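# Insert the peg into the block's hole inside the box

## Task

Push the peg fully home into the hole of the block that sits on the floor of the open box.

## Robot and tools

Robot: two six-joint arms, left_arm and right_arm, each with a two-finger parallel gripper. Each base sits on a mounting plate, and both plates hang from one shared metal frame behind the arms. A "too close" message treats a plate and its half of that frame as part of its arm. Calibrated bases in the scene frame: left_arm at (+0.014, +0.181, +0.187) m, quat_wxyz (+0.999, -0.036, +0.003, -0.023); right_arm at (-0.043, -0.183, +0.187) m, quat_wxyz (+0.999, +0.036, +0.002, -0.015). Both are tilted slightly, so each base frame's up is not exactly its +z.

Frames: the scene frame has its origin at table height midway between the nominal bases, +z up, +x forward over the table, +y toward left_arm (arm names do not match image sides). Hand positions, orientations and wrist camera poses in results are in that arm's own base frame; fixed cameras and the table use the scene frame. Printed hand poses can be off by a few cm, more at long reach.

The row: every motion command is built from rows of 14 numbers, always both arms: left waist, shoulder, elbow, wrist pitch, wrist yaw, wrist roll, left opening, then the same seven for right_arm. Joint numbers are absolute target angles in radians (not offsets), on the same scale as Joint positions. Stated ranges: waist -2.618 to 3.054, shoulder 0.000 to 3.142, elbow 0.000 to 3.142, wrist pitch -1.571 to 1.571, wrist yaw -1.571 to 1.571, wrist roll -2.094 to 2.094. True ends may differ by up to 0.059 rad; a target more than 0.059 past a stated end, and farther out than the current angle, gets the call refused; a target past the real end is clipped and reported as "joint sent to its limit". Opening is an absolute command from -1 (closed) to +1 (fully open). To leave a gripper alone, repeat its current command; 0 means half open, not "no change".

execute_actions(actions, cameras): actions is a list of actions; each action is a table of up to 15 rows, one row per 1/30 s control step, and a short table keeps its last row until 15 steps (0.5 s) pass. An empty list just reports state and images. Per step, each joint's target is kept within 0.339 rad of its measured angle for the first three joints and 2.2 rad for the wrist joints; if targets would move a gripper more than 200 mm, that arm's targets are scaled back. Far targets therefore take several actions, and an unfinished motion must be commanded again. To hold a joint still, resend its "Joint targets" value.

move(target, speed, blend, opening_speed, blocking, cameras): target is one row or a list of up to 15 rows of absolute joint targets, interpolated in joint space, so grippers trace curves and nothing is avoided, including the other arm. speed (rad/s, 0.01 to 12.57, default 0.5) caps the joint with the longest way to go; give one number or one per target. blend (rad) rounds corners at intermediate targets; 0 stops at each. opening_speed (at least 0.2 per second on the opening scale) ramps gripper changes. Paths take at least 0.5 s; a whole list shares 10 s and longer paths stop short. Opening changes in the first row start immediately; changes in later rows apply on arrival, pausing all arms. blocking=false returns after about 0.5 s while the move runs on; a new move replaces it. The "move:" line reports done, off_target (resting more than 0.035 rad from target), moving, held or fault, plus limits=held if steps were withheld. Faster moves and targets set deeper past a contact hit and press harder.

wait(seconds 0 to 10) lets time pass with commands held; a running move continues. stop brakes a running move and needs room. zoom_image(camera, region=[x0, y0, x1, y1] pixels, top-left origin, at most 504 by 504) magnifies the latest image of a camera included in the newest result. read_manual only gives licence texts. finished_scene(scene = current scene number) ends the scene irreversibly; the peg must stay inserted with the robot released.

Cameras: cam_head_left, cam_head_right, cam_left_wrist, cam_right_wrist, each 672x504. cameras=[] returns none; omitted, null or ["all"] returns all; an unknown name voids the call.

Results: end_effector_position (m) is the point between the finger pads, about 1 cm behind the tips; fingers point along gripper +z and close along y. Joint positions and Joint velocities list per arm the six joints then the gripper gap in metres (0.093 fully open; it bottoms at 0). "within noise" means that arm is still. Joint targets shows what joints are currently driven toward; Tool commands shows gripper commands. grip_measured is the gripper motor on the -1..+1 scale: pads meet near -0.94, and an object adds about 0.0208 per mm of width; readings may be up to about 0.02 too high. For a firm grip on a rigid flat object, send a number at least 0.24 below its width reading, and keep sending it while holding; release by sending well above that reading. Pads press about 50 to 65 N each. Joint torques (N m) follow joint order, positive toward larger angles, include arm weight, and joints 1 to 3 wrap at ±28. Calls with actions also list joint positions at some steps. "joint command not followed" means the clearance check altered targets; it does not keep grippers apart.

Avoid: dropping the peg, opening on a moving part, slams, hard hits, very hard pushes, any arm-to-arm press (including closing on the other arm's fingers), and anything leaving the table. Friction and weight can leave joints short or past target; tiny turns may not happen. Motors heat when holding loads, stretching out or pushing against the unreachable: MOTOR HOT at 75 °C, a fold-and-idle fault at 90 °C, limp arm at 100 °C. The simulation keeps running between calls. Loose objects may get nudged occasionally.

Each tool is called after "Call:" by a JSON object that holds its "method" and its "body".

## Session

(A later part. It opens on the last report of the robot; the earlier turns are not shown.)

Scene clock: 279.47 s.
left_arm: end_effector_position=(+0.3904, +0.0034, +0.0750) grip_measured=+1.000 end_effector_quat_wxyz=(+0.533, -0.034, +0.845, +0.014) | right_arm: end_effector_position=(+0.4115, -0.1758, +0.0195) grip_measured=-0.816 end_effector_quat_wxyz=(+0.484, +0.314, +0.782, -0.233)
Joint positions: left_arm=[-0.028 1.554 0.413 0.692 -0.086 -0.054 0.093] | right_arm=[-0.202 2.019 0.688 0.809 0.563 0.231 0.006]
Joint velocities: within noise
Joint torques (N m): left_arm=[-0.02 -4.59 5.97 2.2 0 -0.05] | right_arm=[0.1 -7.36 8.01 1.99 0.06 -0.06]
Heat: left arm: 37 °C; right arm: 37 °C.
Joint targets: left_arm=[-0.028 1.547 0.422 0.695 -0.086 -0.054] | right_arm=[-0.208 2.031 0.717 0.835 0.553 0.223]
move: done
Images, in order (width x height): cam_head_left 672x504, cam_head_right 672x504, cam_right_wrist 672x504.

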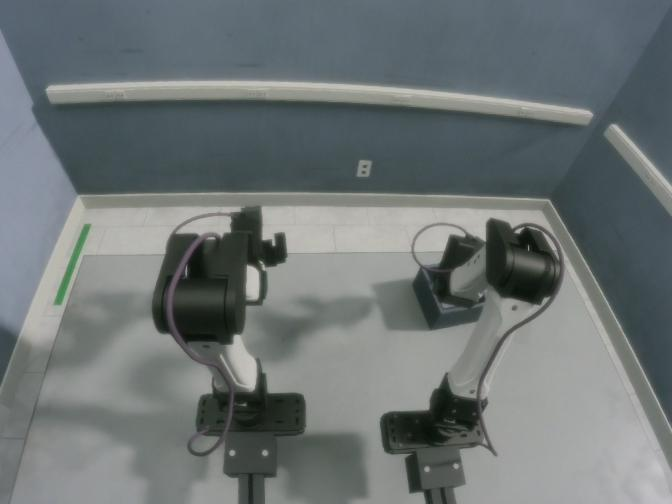

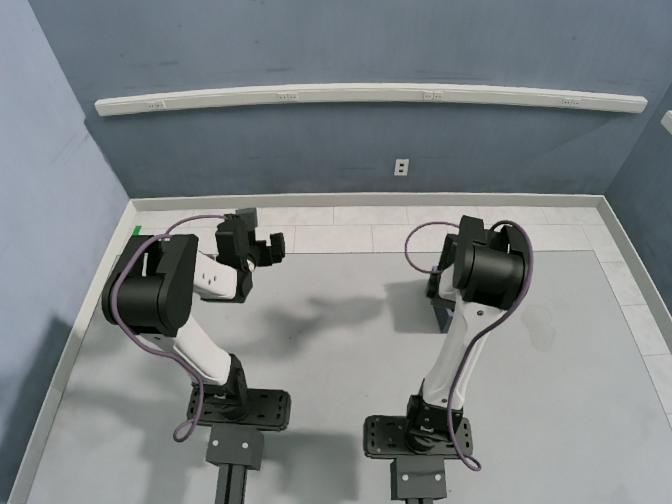

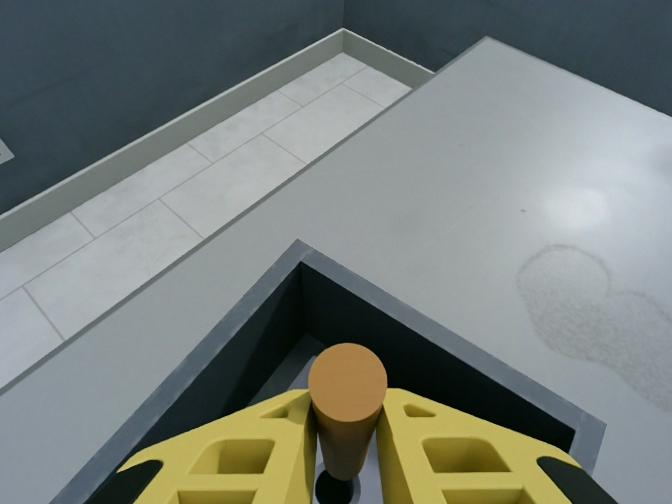

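Call:
{"method": "move", "body": {"target": [-0.028,1.547,0.422,0.695,-0.086,-0.054,1,-0.211,2.208,0.723,1.005,0.553,0.223,-0.95], "speed": 0.2, "cameras": ["cam_right_wrist"]}}

Call:
{"method": "zoom_image", "body": {"camera": "cam_right_wrist", "region": [220, 330, 450, 504]}}

Scene clock: 299.40 s.
left_arm: end_effector_position=(+0.3904, +0.0034, +0.0750) grip_measured=+1.000 end_effector_quat_wxyz=(+0.533, -0.034, +0.845, +0.014) | right_arm: end_effector_position=(+0.4134, -0.1760, -0.0198) grip_measured=-0.816 end_effector_quat_wxyz=(+0.486, +0.314, +0.782, -0.233)
Joint positions: left_arm=[-0.028 1.554 0.413 0.692 -0.086 -0.054 0.093] | right_arm=[-0.202 2.196 0.698 0.979 0.562 0.231 0.006]
Joint velocities: within noise
Joint torques (N m): left_arm=[-0.03 -4.55 5.9 2.2 -0.02 -0.06] | right_arm=[-0.06 -7.75 6.56 1.98 0.13 -0.06]
Heat: left arm: 37 °C; right arm: 36 °C.
Joint targets: left_arm=[-0.028 1.547 0.422 0.695 -0.086 -0.054] | right_arm=[-0.211 2.208 0.723 1.005 0.553 0.223]
move: done
Images, in order (width x height): cam_right_wrist 672x504.

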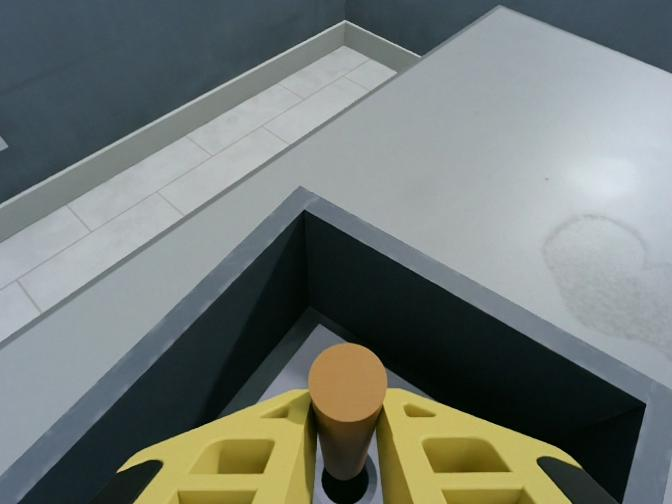

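Scaled by 2.191.

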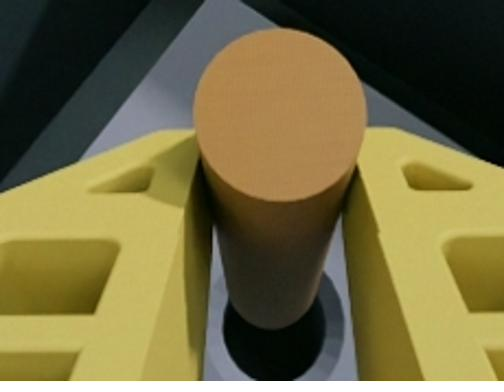

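Call:
{"method": "move", "body": {"target": [-0.028,1.547,0.422,0.695,-0.086,-0.054,1,-0.200,2.219,0.706,1.029,0.556,0.223,-0.95], "speed": 0.2, "cameras": ["cam_right_wrist"]}}

Call:
{"method": "zoom_image", "body": {"camera": "cam_right_wrist", "region": [220, 330, 450, 504]}}

Scene clock: 312.03 s.
left_arm: end_effector_position=(+0.3904, +0.0034, +0.0750) grip_measured=+1.000 end_effector_quat_wxyz=(+0.533, -0.034, +0.845, +0.014) | right_arm: end_effector_position=(+0.4147, -0.1763, -0.0189) grip_measured=-0.816 end_effector_quat_wxyz=(+0.492, +0.315, +0.778, -0.231)
Joint positions: left_arm=[-0.028 1.554 0.413 0.692 -0.086 -0.054 0.093] | right_arm=[-0.202 2.205 0.698 1.003 0.562 0.231 0.006]
Joint velocities: within noise
Joint torques (N m): left_arm=[-0.01 -4.6 5.91 2.19 -0.01 -0.04] | right_arm=[0.81 -7.65 4.86 1.99 0.13 -0.03]
Heat: left arm: 37 °C; right arm: 35 °C.
Joint targets: left_arm=[-0.028 1.547 0.422 0.695 -0.086 -0.054] | right_arm=[-0.200 2.219 0.706 1.029 0.556 0.223]
move: done
Images, in order (width x height): cam_right_wrist 672x504.

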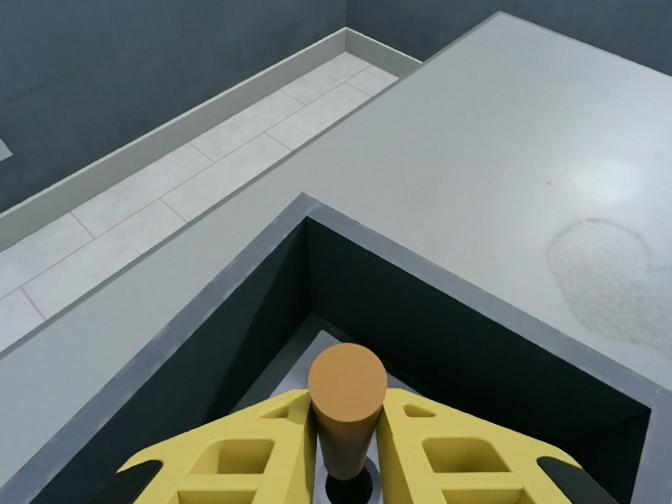

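Scaled by 2.191.

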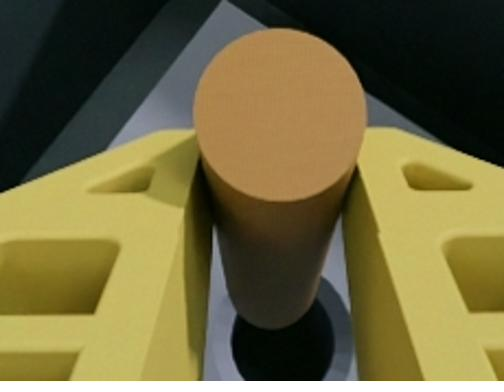

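Call:
{"method": "move", "body": {"target": [-0.028,1.547,0.422,0.695,-0.086,-0.054,1,-0.187,2.221,0.681,1.029,0.556,0.223,-0.95], "speed": 0.2, "cameras": ["cam_right_wrist"]}}

Call:
{"method": "zoom_image", "body": {"camera": "cam_right_wrist", "region": [220, 330, 450, 504]}}

Scene clock: 317.73 s.
left_arm: end_effector_position=(+0.3904, +0.0034, +0.0750) grip_measured=+1.000 end_effector_quat_wxyz=(+0.533, -0.034, +0.845, +0.014) | right_arm: end_effector_position=(+0.4137, -0.1730, -0.0204) grip_measured=-0.816 end_effector_quat_wxyz=(+0.491, +0.312, +0.780, -0.230)
Joint positions: left_arm=[-0.028 1.554 0.413 0.692 -0.086 -0.054 0.093] | right_arm=[-0.195 2.205 0.691 1.005 0.562 0.231 0.006]
Joint velocities: within noise
Joint torques (N m): left_arm=[-0.05 -4.6 5.89 2.2 -0.01 -0.04] | right_arm=[1.36 -7.35 2.93 1.99 0.12 -0.02]
Heat: left arm: 37 °C; right arm: 36 °C.
Joint targets: left_arm=[-0.028 1.547 0.422 0.695 -0.086 -0.054] | right_arm=[-0.187 2.221 0.681 1.029 0.556 0.223]
move: done
Images, in order (width x height): cam_right_wrist 672x504.

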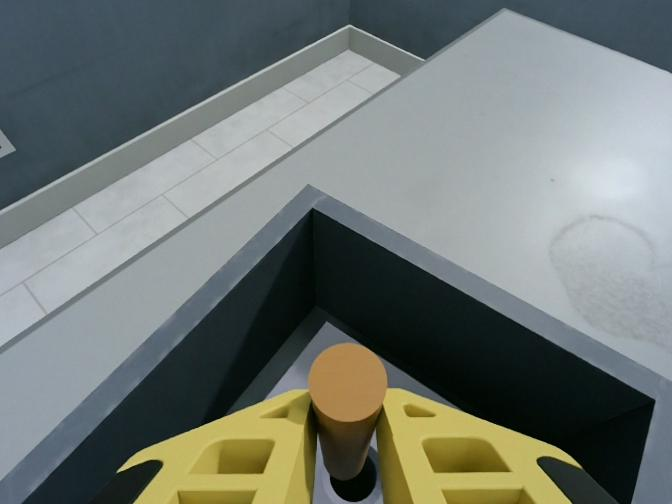

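Scaled by 2.191.

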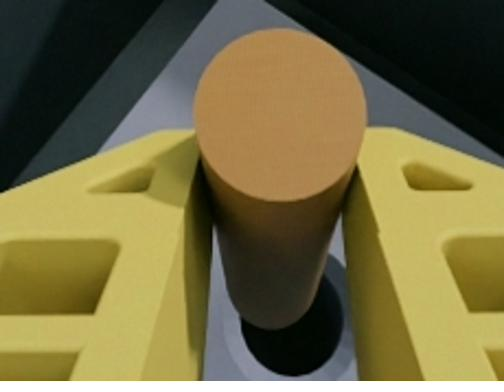

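Call:
{"method": "move", "body": {"target": [-0.028,1.547,0.422,0.695,-0.086,-0.054,1,-0.187,2.220,0.657,1.040,0.556,0.223,-0.95], "speed": 0.2, "cameras": ["cam_right_wrist"]}}

Call:
{"method": "zoom_image", "body": {"camera": "cam_right_wrist", "region": [220, 330, 450, 504]}}

Scene clock: 327.03 s.
left_arm: end_effector_position=(+0.3904, +0.0034, +0.0750) grip_measured=+1.000 end_effector_quat_wxyz=(+0.533, -0.034, +0.845, +0.014) | right_arm: end_effector_position=(+0.4064, -0.1716, -0.0250) grip_measured=-0.816 end_effector_quat_wxyz=(+0.485, +0.311, +0.784, -0.231)
Joint positions: left_arm=[-0.028 1.554 0.413 0.692 -0.086 -0.054 0.093] | right_arm=[-0.195 2.205 0.667 1.014 0.562 0.231 0.006]
Joint velocities: within noise
Joint torques (N m): left_arm=[-0.01 -4.57 5.89 2.2 -0.02 -0.06] | right_arm=[1.37 -7.35 2.78 1.96 0.15 -0.04]
Heat: left arm: 37 °C; right arm: 36 °C.
Joint targets: left_arm=[-0.028 1.547 0.422 0.695 -0.086 -0.054] | right_arm=[-0.187 2.220 0.657 1.040 0.556 0.223]
move: done
Images, in order (width x height): cam_right_wrist 672x504.

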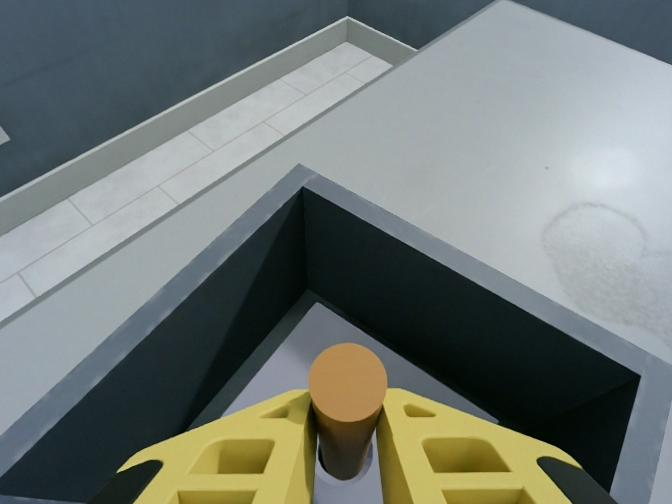

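Scaled by 2.191.

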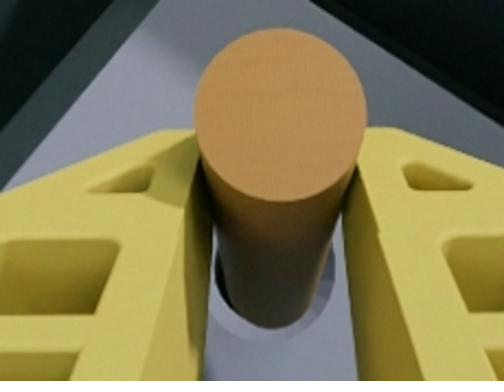

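Call:
{"method": "move", "body": {"target": [-0.028,1.547,0.422,0.695,-0.086,-0.054,1,-0.212,2.265,0.700,1.074,0.556,0.223,-0.95], "speed": 0.15, "cameras": ["cam_right_wrist"]}}

Call:
{"method": "zoom_image", "body": {"camera": "cam_right_wrist", "region": [220, 330, 450, 504]}}

Scene clock: 339.63 s.
left_arm: end_effector_position=(+0.3904, +0.0034, +0.0750) grip_measured=+1.000 end_effector_quat_wxyz=(+0.533, -0.034, +0.845, +0.014) | right_arm: end_effector_position=(+0.4056, -0.1760, -0.0349) grip_measured=-0.816 end_effector_quat_wxyz=(+0.483, +0.315, +0.783, -0.234)
Joint positions: left_arm=[-0.028 1.554 0.413 0.692 -0.086 -0.054 0.093] | right_arm=[-0.205 2.251 0.678 1.048 0.562 0.231 0.006]
Joint velocities: within noise
Joint torques (N m): left_arm=[0.01 -4.6 5.91 2.2 0 -0.05] | right_arm=[0.18 -7.5 5.79 1.98 0.13 -0.01]
Heat: left arm: 37 °C; right arm: 36 °C.
Joint targets: left_arm=[-0.028 1.547 0.422 0.695 -0.086 -0.054] | right_arm=[-0.212 2.265 0.700 1.074 0.556 0.223]
move: done
Images, in order (width x height): cam_right_wrist 672x504.

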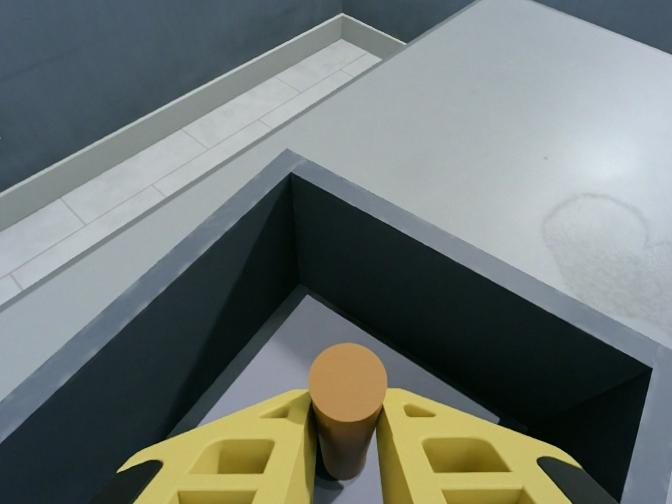

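Scaled by 2.191.

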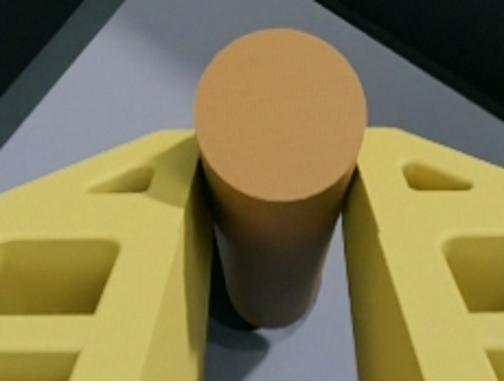

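Call:
{"method": "move", "body": {"target": [-0.028,1.547,0.422,0.695,-0.086,-0.054,1,-0.189,2.267,0.711,1.066,0.556,0.223,-0.95], "speed": 0.15, "cameras": ["cam_right_wrist"]}}

Call:
{"method": "zoom_image", "body": {"camera": "cam_right_wrist", "region": [220, 330, 450, 504]}}

Scene clock: 352.67 s.
left_arm: end_effector_position=(+0.3904, +0.0034, +0.0750) grip_measured=+1.000 end_effector_quat_wxyz=(+0.533, -0.034, +0.845, +0.014) | right_arm: end_effector_position=(+0.4110, -0.1732, -0.0321) grip_measured=-0.816 end_effector_quat_wxyz=(+0.489, +0.313, +0.781, -0.231)
Joint positions: left_arm=[-0.028 1.554 0.413 0.692 -0.086 -0.054 0.093] | right_arm=[-0.196 2.251 0.689 1.049 0.562 0.231 0.006]
Joint velocities: within noise
Joint torques (N m): left_arm=[-0.03 -4.64 5.91 2.2 0 -0.05] | right_arm=[1.33 -7.43 5.81 1.9 0.12 -0.06]
Heat: left arm: 37 °C; right arm: 37 °C.
Joint targets: left_arm=[-0.028 1.547 0.422 0.695 -0.086 -0.054] | right_arm=[-0.189 2.267 0.711 1.066 0.556 0.223]
move: done
Images, in order (width x height): cam_right_wrist 672x504.

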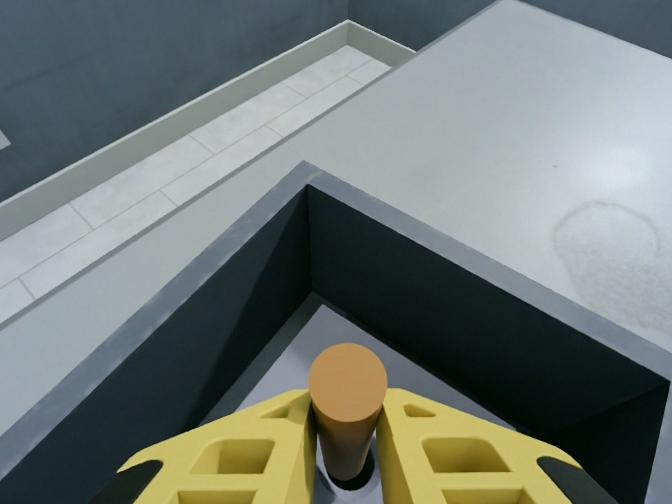

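Scaled by 2.191.

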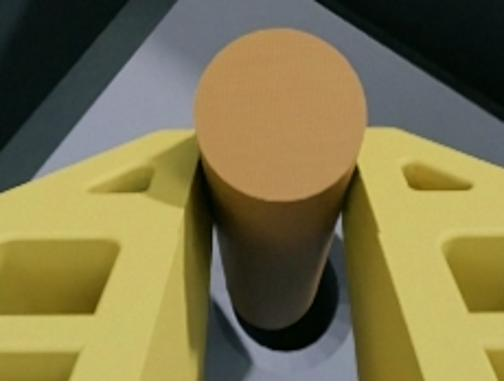

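Call:
{"method": "move", "body": {"target": [-0.028,1.547,0.422,0.695,-0.086,-0.054,1,-0.207,2.298,0.671,1.106,0.556,0.223,-0.95], "speed": 0.15, "cameras": ["cam_right_wrist"]}}

Call:
{"method": "zoom_image", "body": {"camera": "cam_right_wrist", "region": [220, 330, 450, 504]}}

Scene clock: 359.40 s.
left_arm: end_effector_position=(+0.3904, +0.0034, +0.0750) grip_measured=+1.000 end_effector_quat_wxyz=(+0.533, -0.034, +0.845, +0.014) | right_arm: end_effector_position=(+0.4063, -0.1738, -0.0414) grip_measured=-0.816 end_effector_quat_wxyz=(+0.485, +0.313, +0.783, -0.232)
Joint positions: left_arm=[-0.028 1.554 0.413 0.692 -0.086 -0.054 0.093] | right_arm=[-0.2 2.283 0.681 1.08 0.562 0.231 0.006]
Joint velocities: within noise
Joint torques (N m): left_arm=[-0.01 -4.59 5.97 2.2 -0.01 -0.05] | right_arm=[0.05 -7.6 2.28 2.02 0.1 -0.07]
Heat: left arm: 37 °C; right arm: 37 °C.
Joint targets: left_arm=[-0.028 1.547 0.422 0.695 -0.086 -0.054] | right_arm=[-0.207 2.298 0.671 1.106 0.556 0.223]
move: done
Images, in order (width x height): cam_right_wrist 672x504.

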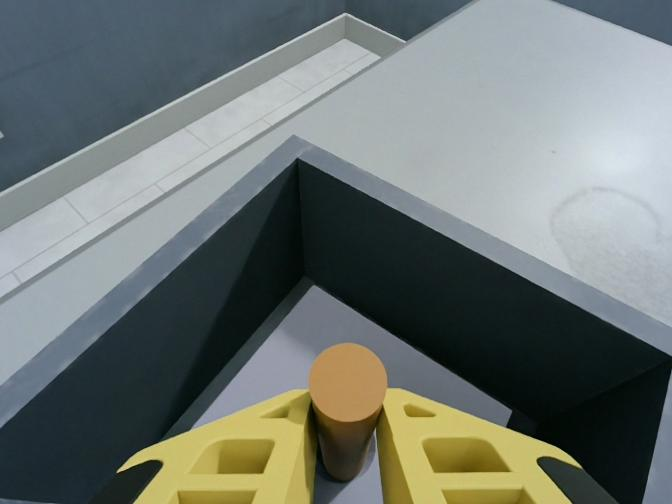

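Scaled by 2.191.

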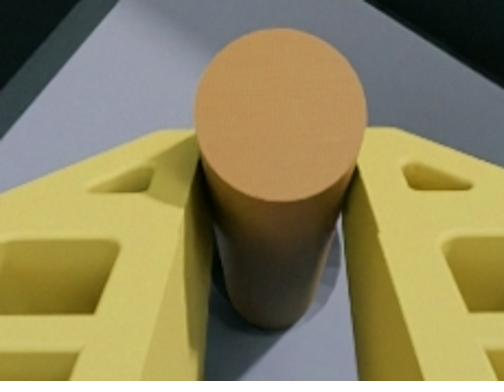

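Call:
{"method": "move", "body": {"target": [-0.028,1.547,0.422,0.695,-0.086,-0.054,1,-0.2115,2.324,0.715,1.117,0.556,0.223,-0.95], "speed": 0.15, "cameras": ["cam_right_wrist"]}}

Call:
{"method": "zoom_image", "body": {"camera": "cam_right_wrist", "region": [220, 330, 450, 504]}}

Scene clock: 366.63 s.
left_arm: end_effector_position=(+0.3904, +0.0034, +0.0750) grip_measured=+1.000 end_effector_quat_wxyz=(+0.533, -0.034, +0.845, +0.014) | right_arm: end_effector_position=(+0.4079, -0.1760, -0.0457) grip_measured=-0.816 end_effector_quat_wxyz=(+0.487, +0.315, +0.781, -0.233)
Joint positions: left_arm=[-0.028 1.554 0.413 0.692 -0.086 -0.054 0.093] | right_arm=[-0.204 2.31 0.694 1.099 0.562 0.231 0.006]
Joint velocities: within noise
Joint torques (N m): left_arm=[-0.01 -4.59 5.94 2.2 0 -0.05] | right_arm=[-0.08 -7.58 5.44 1.89 0.11 -0.02]
Heat: left arm: 37 °C; right arm: 37 °C.
Joint targets: left_arm=[-0.028 1.547 0.422 0.695 -0.086 -0.054] | right_arm=[-0.212 2.324 0.715 1.117 0.556 0.223]
move: done
Images, in order (width x height): cam_right_wrist 672x504.

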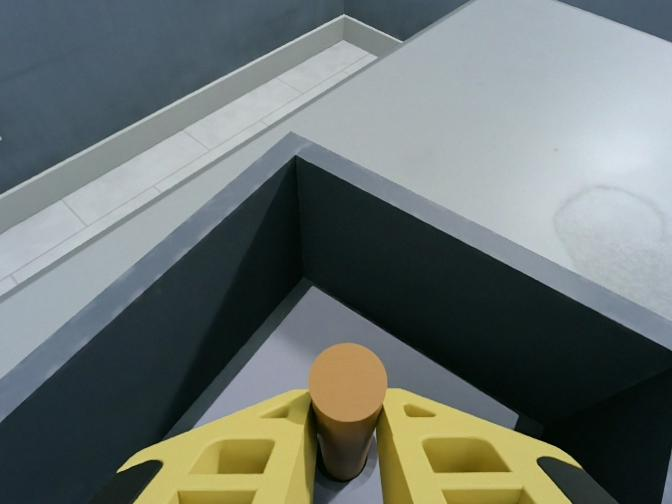

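Scaled by 2.191.

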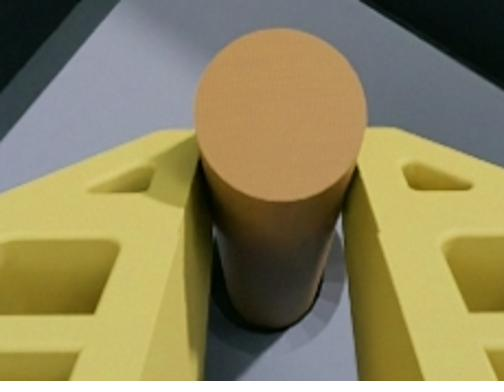

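Call:
{"method": "move", "body": {"target": [-0.028,1.547,0.422,0.695,-0.086,-0.054,1,-0.2145,2.394,0.730,1.170,0.556,0.223,-0.95], "speed": 0.12, "cameras": ["cam_right_wrist"]}}

Call:
{"method": "zoom_image", "body": {"camera": "cam_right_wrist", "region": [220, 330, 450, 504]}}

Scene clock: 373.13 s.
left_arm: end_effector_position=(+0.3904, +0.0034, +0.0750) grip_measured=+1.000 end_effector_quat_wxyz=(+0.533, -0.034, +0.845, +0.014) | right_arm: end_effector_position=(+0.4081, -0.1770, -0.0601) grip_measured=-0.816 end_effector_quat_wxyz=(+0.487, +0.316, +0.780, -0.233)
Joint positions: left_arm=[-0.028 1.554 0.413 0.692 -0.086 -0.054 0.093] | right_arm=[-0.206 2.377 0.712 1.15 0.561 0.231 0.006]
Joint velocities: within noise
Joint torques (N m): left_arm=[-0.03 -4.59 5.87 2.21 -0.01 -0.05] | right_arm=[0.06 -7.53 4.85 1.94 0.14 -0.05]
Heat: left arm: 37 °C; right arm: 37 °C.
Joint targets: left_arm=[-0.028 1.547 0.422 0.695 -0.086 -0.054] | right_arm=[-0.215 2.394 0.730 1.170 0.556 0.223]
move: done
Images, in order (width x height): cam_right_wrist 672x504.

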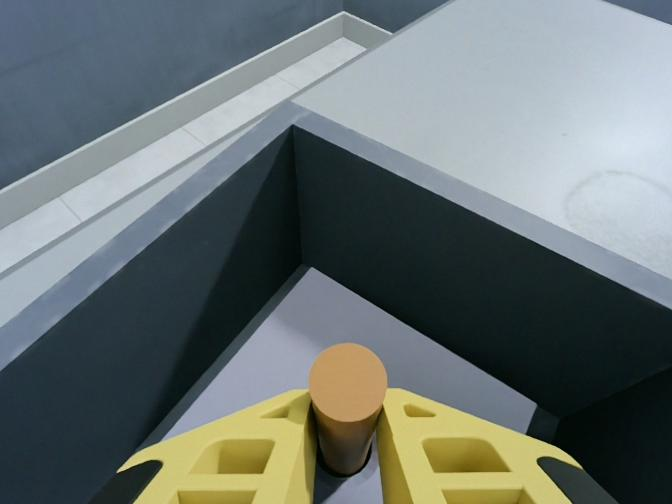

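Scaled by 2.191.

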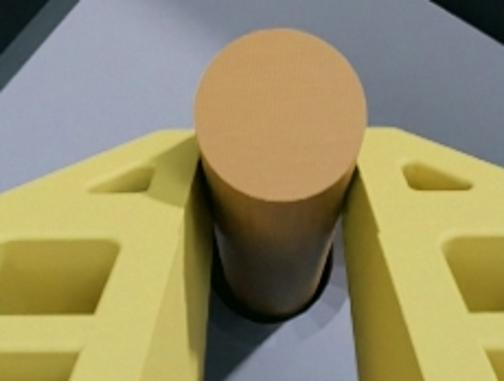

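Call:
{"method": "move", "body": {"target": [-0.028,1.547,0.422,0.695,-0.086,-0.054,1,-0.217,2.463,0.750,1.216,0.556,0.223,-0.95], "speed": 0.12, "cameras": ["cam_right_wrist"]}}

Call:
{"method": "zoom_image", "body": {"camera": "cam_right_wrist", "region": [220, 330, 450, 504]}}

Scene clock: 379.10 s.
left_arm: end_effector_position=(+0.3904, +0.0034, +0.0750) grip_measured=+1.000 end_effector_quat_wxyz=(+0.533, -0.034, +0.845, +0.014) | right_arm: end_effector_position=(+0.4101, -0.1800, -0.0645) grip_measured=-0.816 end_effector_quat_wxyz=(+0.502, +0.321, +0.768, -0.234)
Joint positions: left_arm=[-0.028 1.554 0.413 0.692 -0.086 -0.054 0.093] | right_arm=[-0.21 2.432 0.726 1.229 0.568 0.231 0.006]
Joint velocities: within noise
Joint torques (N m): left_arm=[-0.03 -4.66 5.91 2.19 -0.01 -0.06] | right_arm=[0.17 -6.43 5.01 1.6 0.11 -0.06]
Heat: left arm: 37 °C; right arm: 37 °C.
Joint targets: left_arm=[-0.028 1.547 0.422 0.695 -0.086 -0.054] | right_arm=[-0.217 2.463 0.750 1.216 0.556 0.223]
move: done
Images, in order (width x height): cam_right_wrist 672x504.

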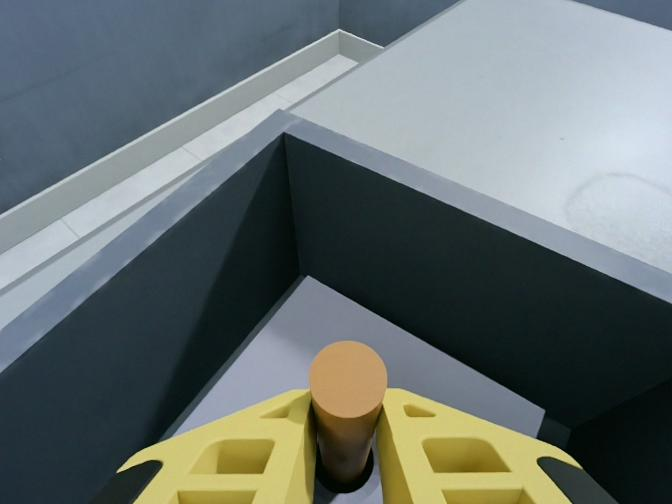

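Scaled by 2.191.

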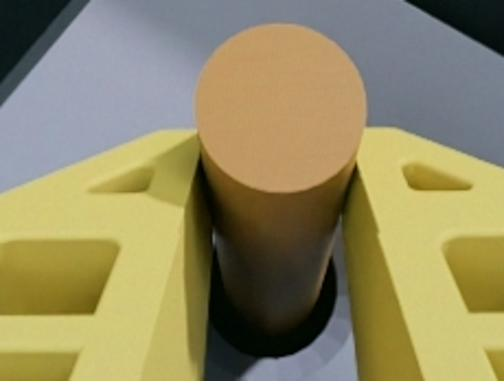

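Call:
{"method": "move", "body": {"target": [[-0.028,1.547,0.422,0.695,-0.086,-0.054,1,-0.215,2.415,0.738,1.185,0.556,0.223,-0.95],[-0.028,1.547,0.422,0.695,-0.086,-0.054,1,-0.215,2.415,0.738,1.185,0.556,0.223,-0.5]], "speed": 0.12, "opening_speed": 0.2, "cameras": ["cam_right_wrist"]}}

Call:
{"method": "zoom_image", "body": {"camera": "cam_right_wrist", "region": [220, 330, 450, 504]}}

Scene clock: 391.67 s.
left_arm: end_effector_position=(+0.3904, +0.0034, +0.0750) grip_measured=+1.000 end_effector_quat_wxyz=(+0.533, -0.034, +0.845, +0.014) | right_arm: end_effector_position=(+0.4083, -0.1829, -0.0643) grip_measured=-0.502 end_effector_quat_wxyz=(+0.500, +0.325, +0.766, -0.239)
Joint positions: left_arm=[-0.028 1.554 0.413 0.692 -0.086 -0.054 0.093] | right_arm=[-0.215 2.432 0.726 1.228 0.576 0.231 0.021]
Joint velocities: within noise
Joint torques (N m): left_arm=[-0.03 -4.6 5.93 2.2 -0.01 -0.07] | right_arm=[0.79 -10.69 3.93 1.31 -0.03 -0.09]
Heat: left arm: 37 °C; right arm: 37 °C.
Joint targets: left_arm=[-0.028 1.547 0.422 0.695 -0.086 -0.054] | right_arm=[-0.215 2.415 0.738 1.185 0.556 0.223]
move: off_target (right_arm); target 2's new numbers were sent with right_arm's wrist pitch 0.043 rad from that target; right_arm: the wrist pitch is farthest, 0.043 rad from its target
Images, in order (width x height): cam_right_wrist 672x504.

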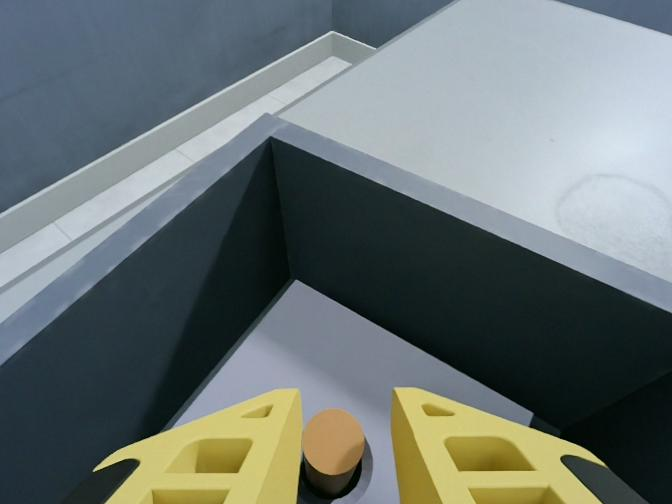

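Scaled by 2.191.

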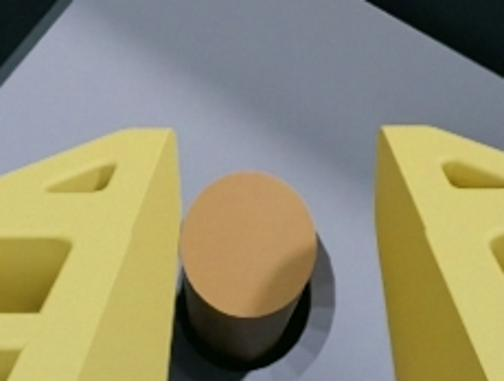

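Call:
{"method": "move", "body": {"target": [[-0.028,1.547,0.422,0.695,-0.086,-0.054,1,-0.215,2.415,0.738,1.185,0.556,0.223,-0.1],[-0.028,1.547,0.422,0.695,-0.086,-0.054,1,-0.205,2.2,0.70,1.0,0.556,0.223,-0.1],[-0.028,1.547,0.422,0.695,-0.086,-0.054,1,-0.17,1.75,0.6,0.4,0.556,0.223,-0.1]], "speed": [0.2,0.3,0.6], "opening_speed": 0.4}}

Call:
{"method": "zoom_image", "body": {"camera": "cam_right_wrist", "region": [168, 252, 504, 504]}}

Scene clock: 401.20 s.
left_arm: end_effector_position=(+0.3904, +0.0034, +0.0750) grip_measured=+1.000 end_effector_quat_wxyz=(+0.533, -0.034, +0.845, +0.014) | right_arm: end_effector_position=(+0.3600, -0.1563, +0.0193) grip_measured=-0.102 end_effector_quat_wxyz=(+0.381, +0.283, +0.845, -0.248)
Joint positions: left_arm=[-0.028 1.554 0.413 0.692 -0.086 -0.054 0.093] | right_arm=[-0.178 1.782 0.614 0.4 0.564 0.224 0.04]
Joint velocities: within noise
Joint torques (N m): left_arm=[0.02 -4.6 5.89 2.2 -0.01 -0.05] | right_arm=[1.36 -9.65 4.16 1.53 0.16 0.04]
Heat: left arm: 37 °C; right arm: 39 °C.
Joint targets: left_arm=[-0.028 1.547 0.422 0.695 -0.086 -0.054] | right_arm=[-0.170 1.750 0.600 0.400 0.556 0.223]
move: done

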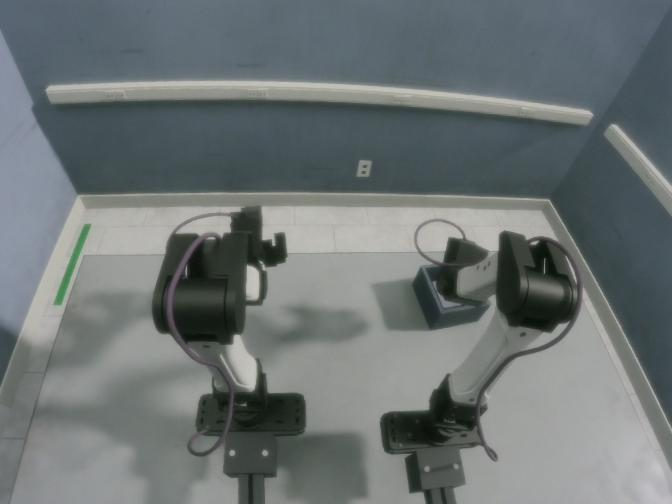

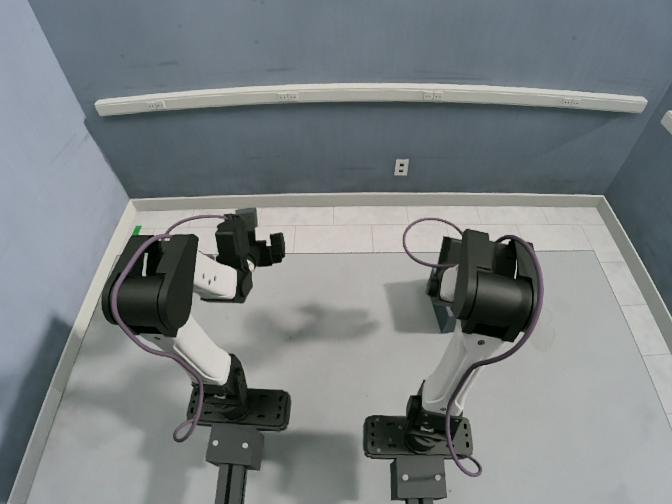

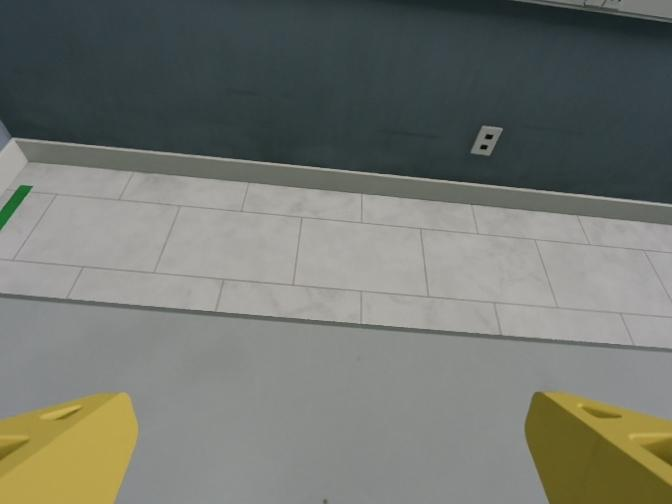

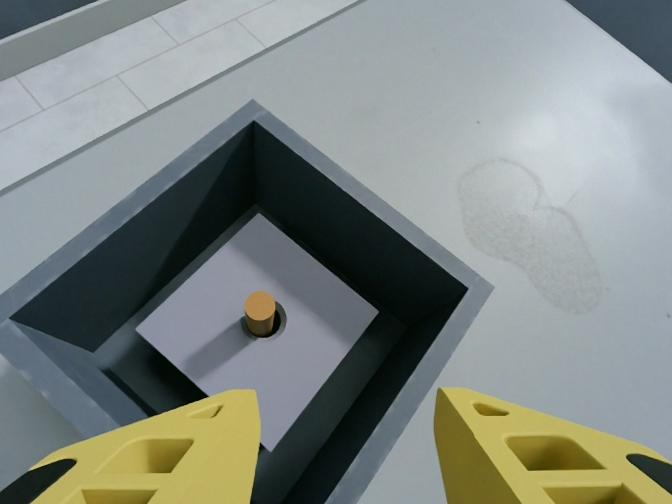

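Scaled by 1.500.

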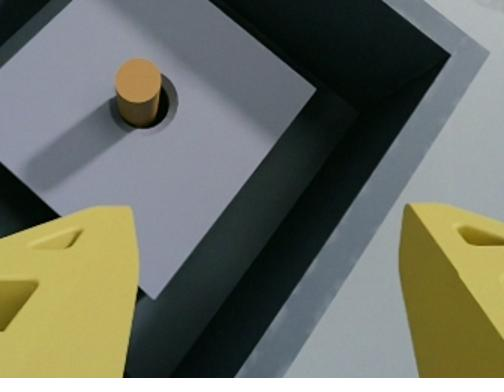

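Call:
{"method": "finished_scene", "body": {"scene": 1}}

The scene is finished: the task was done.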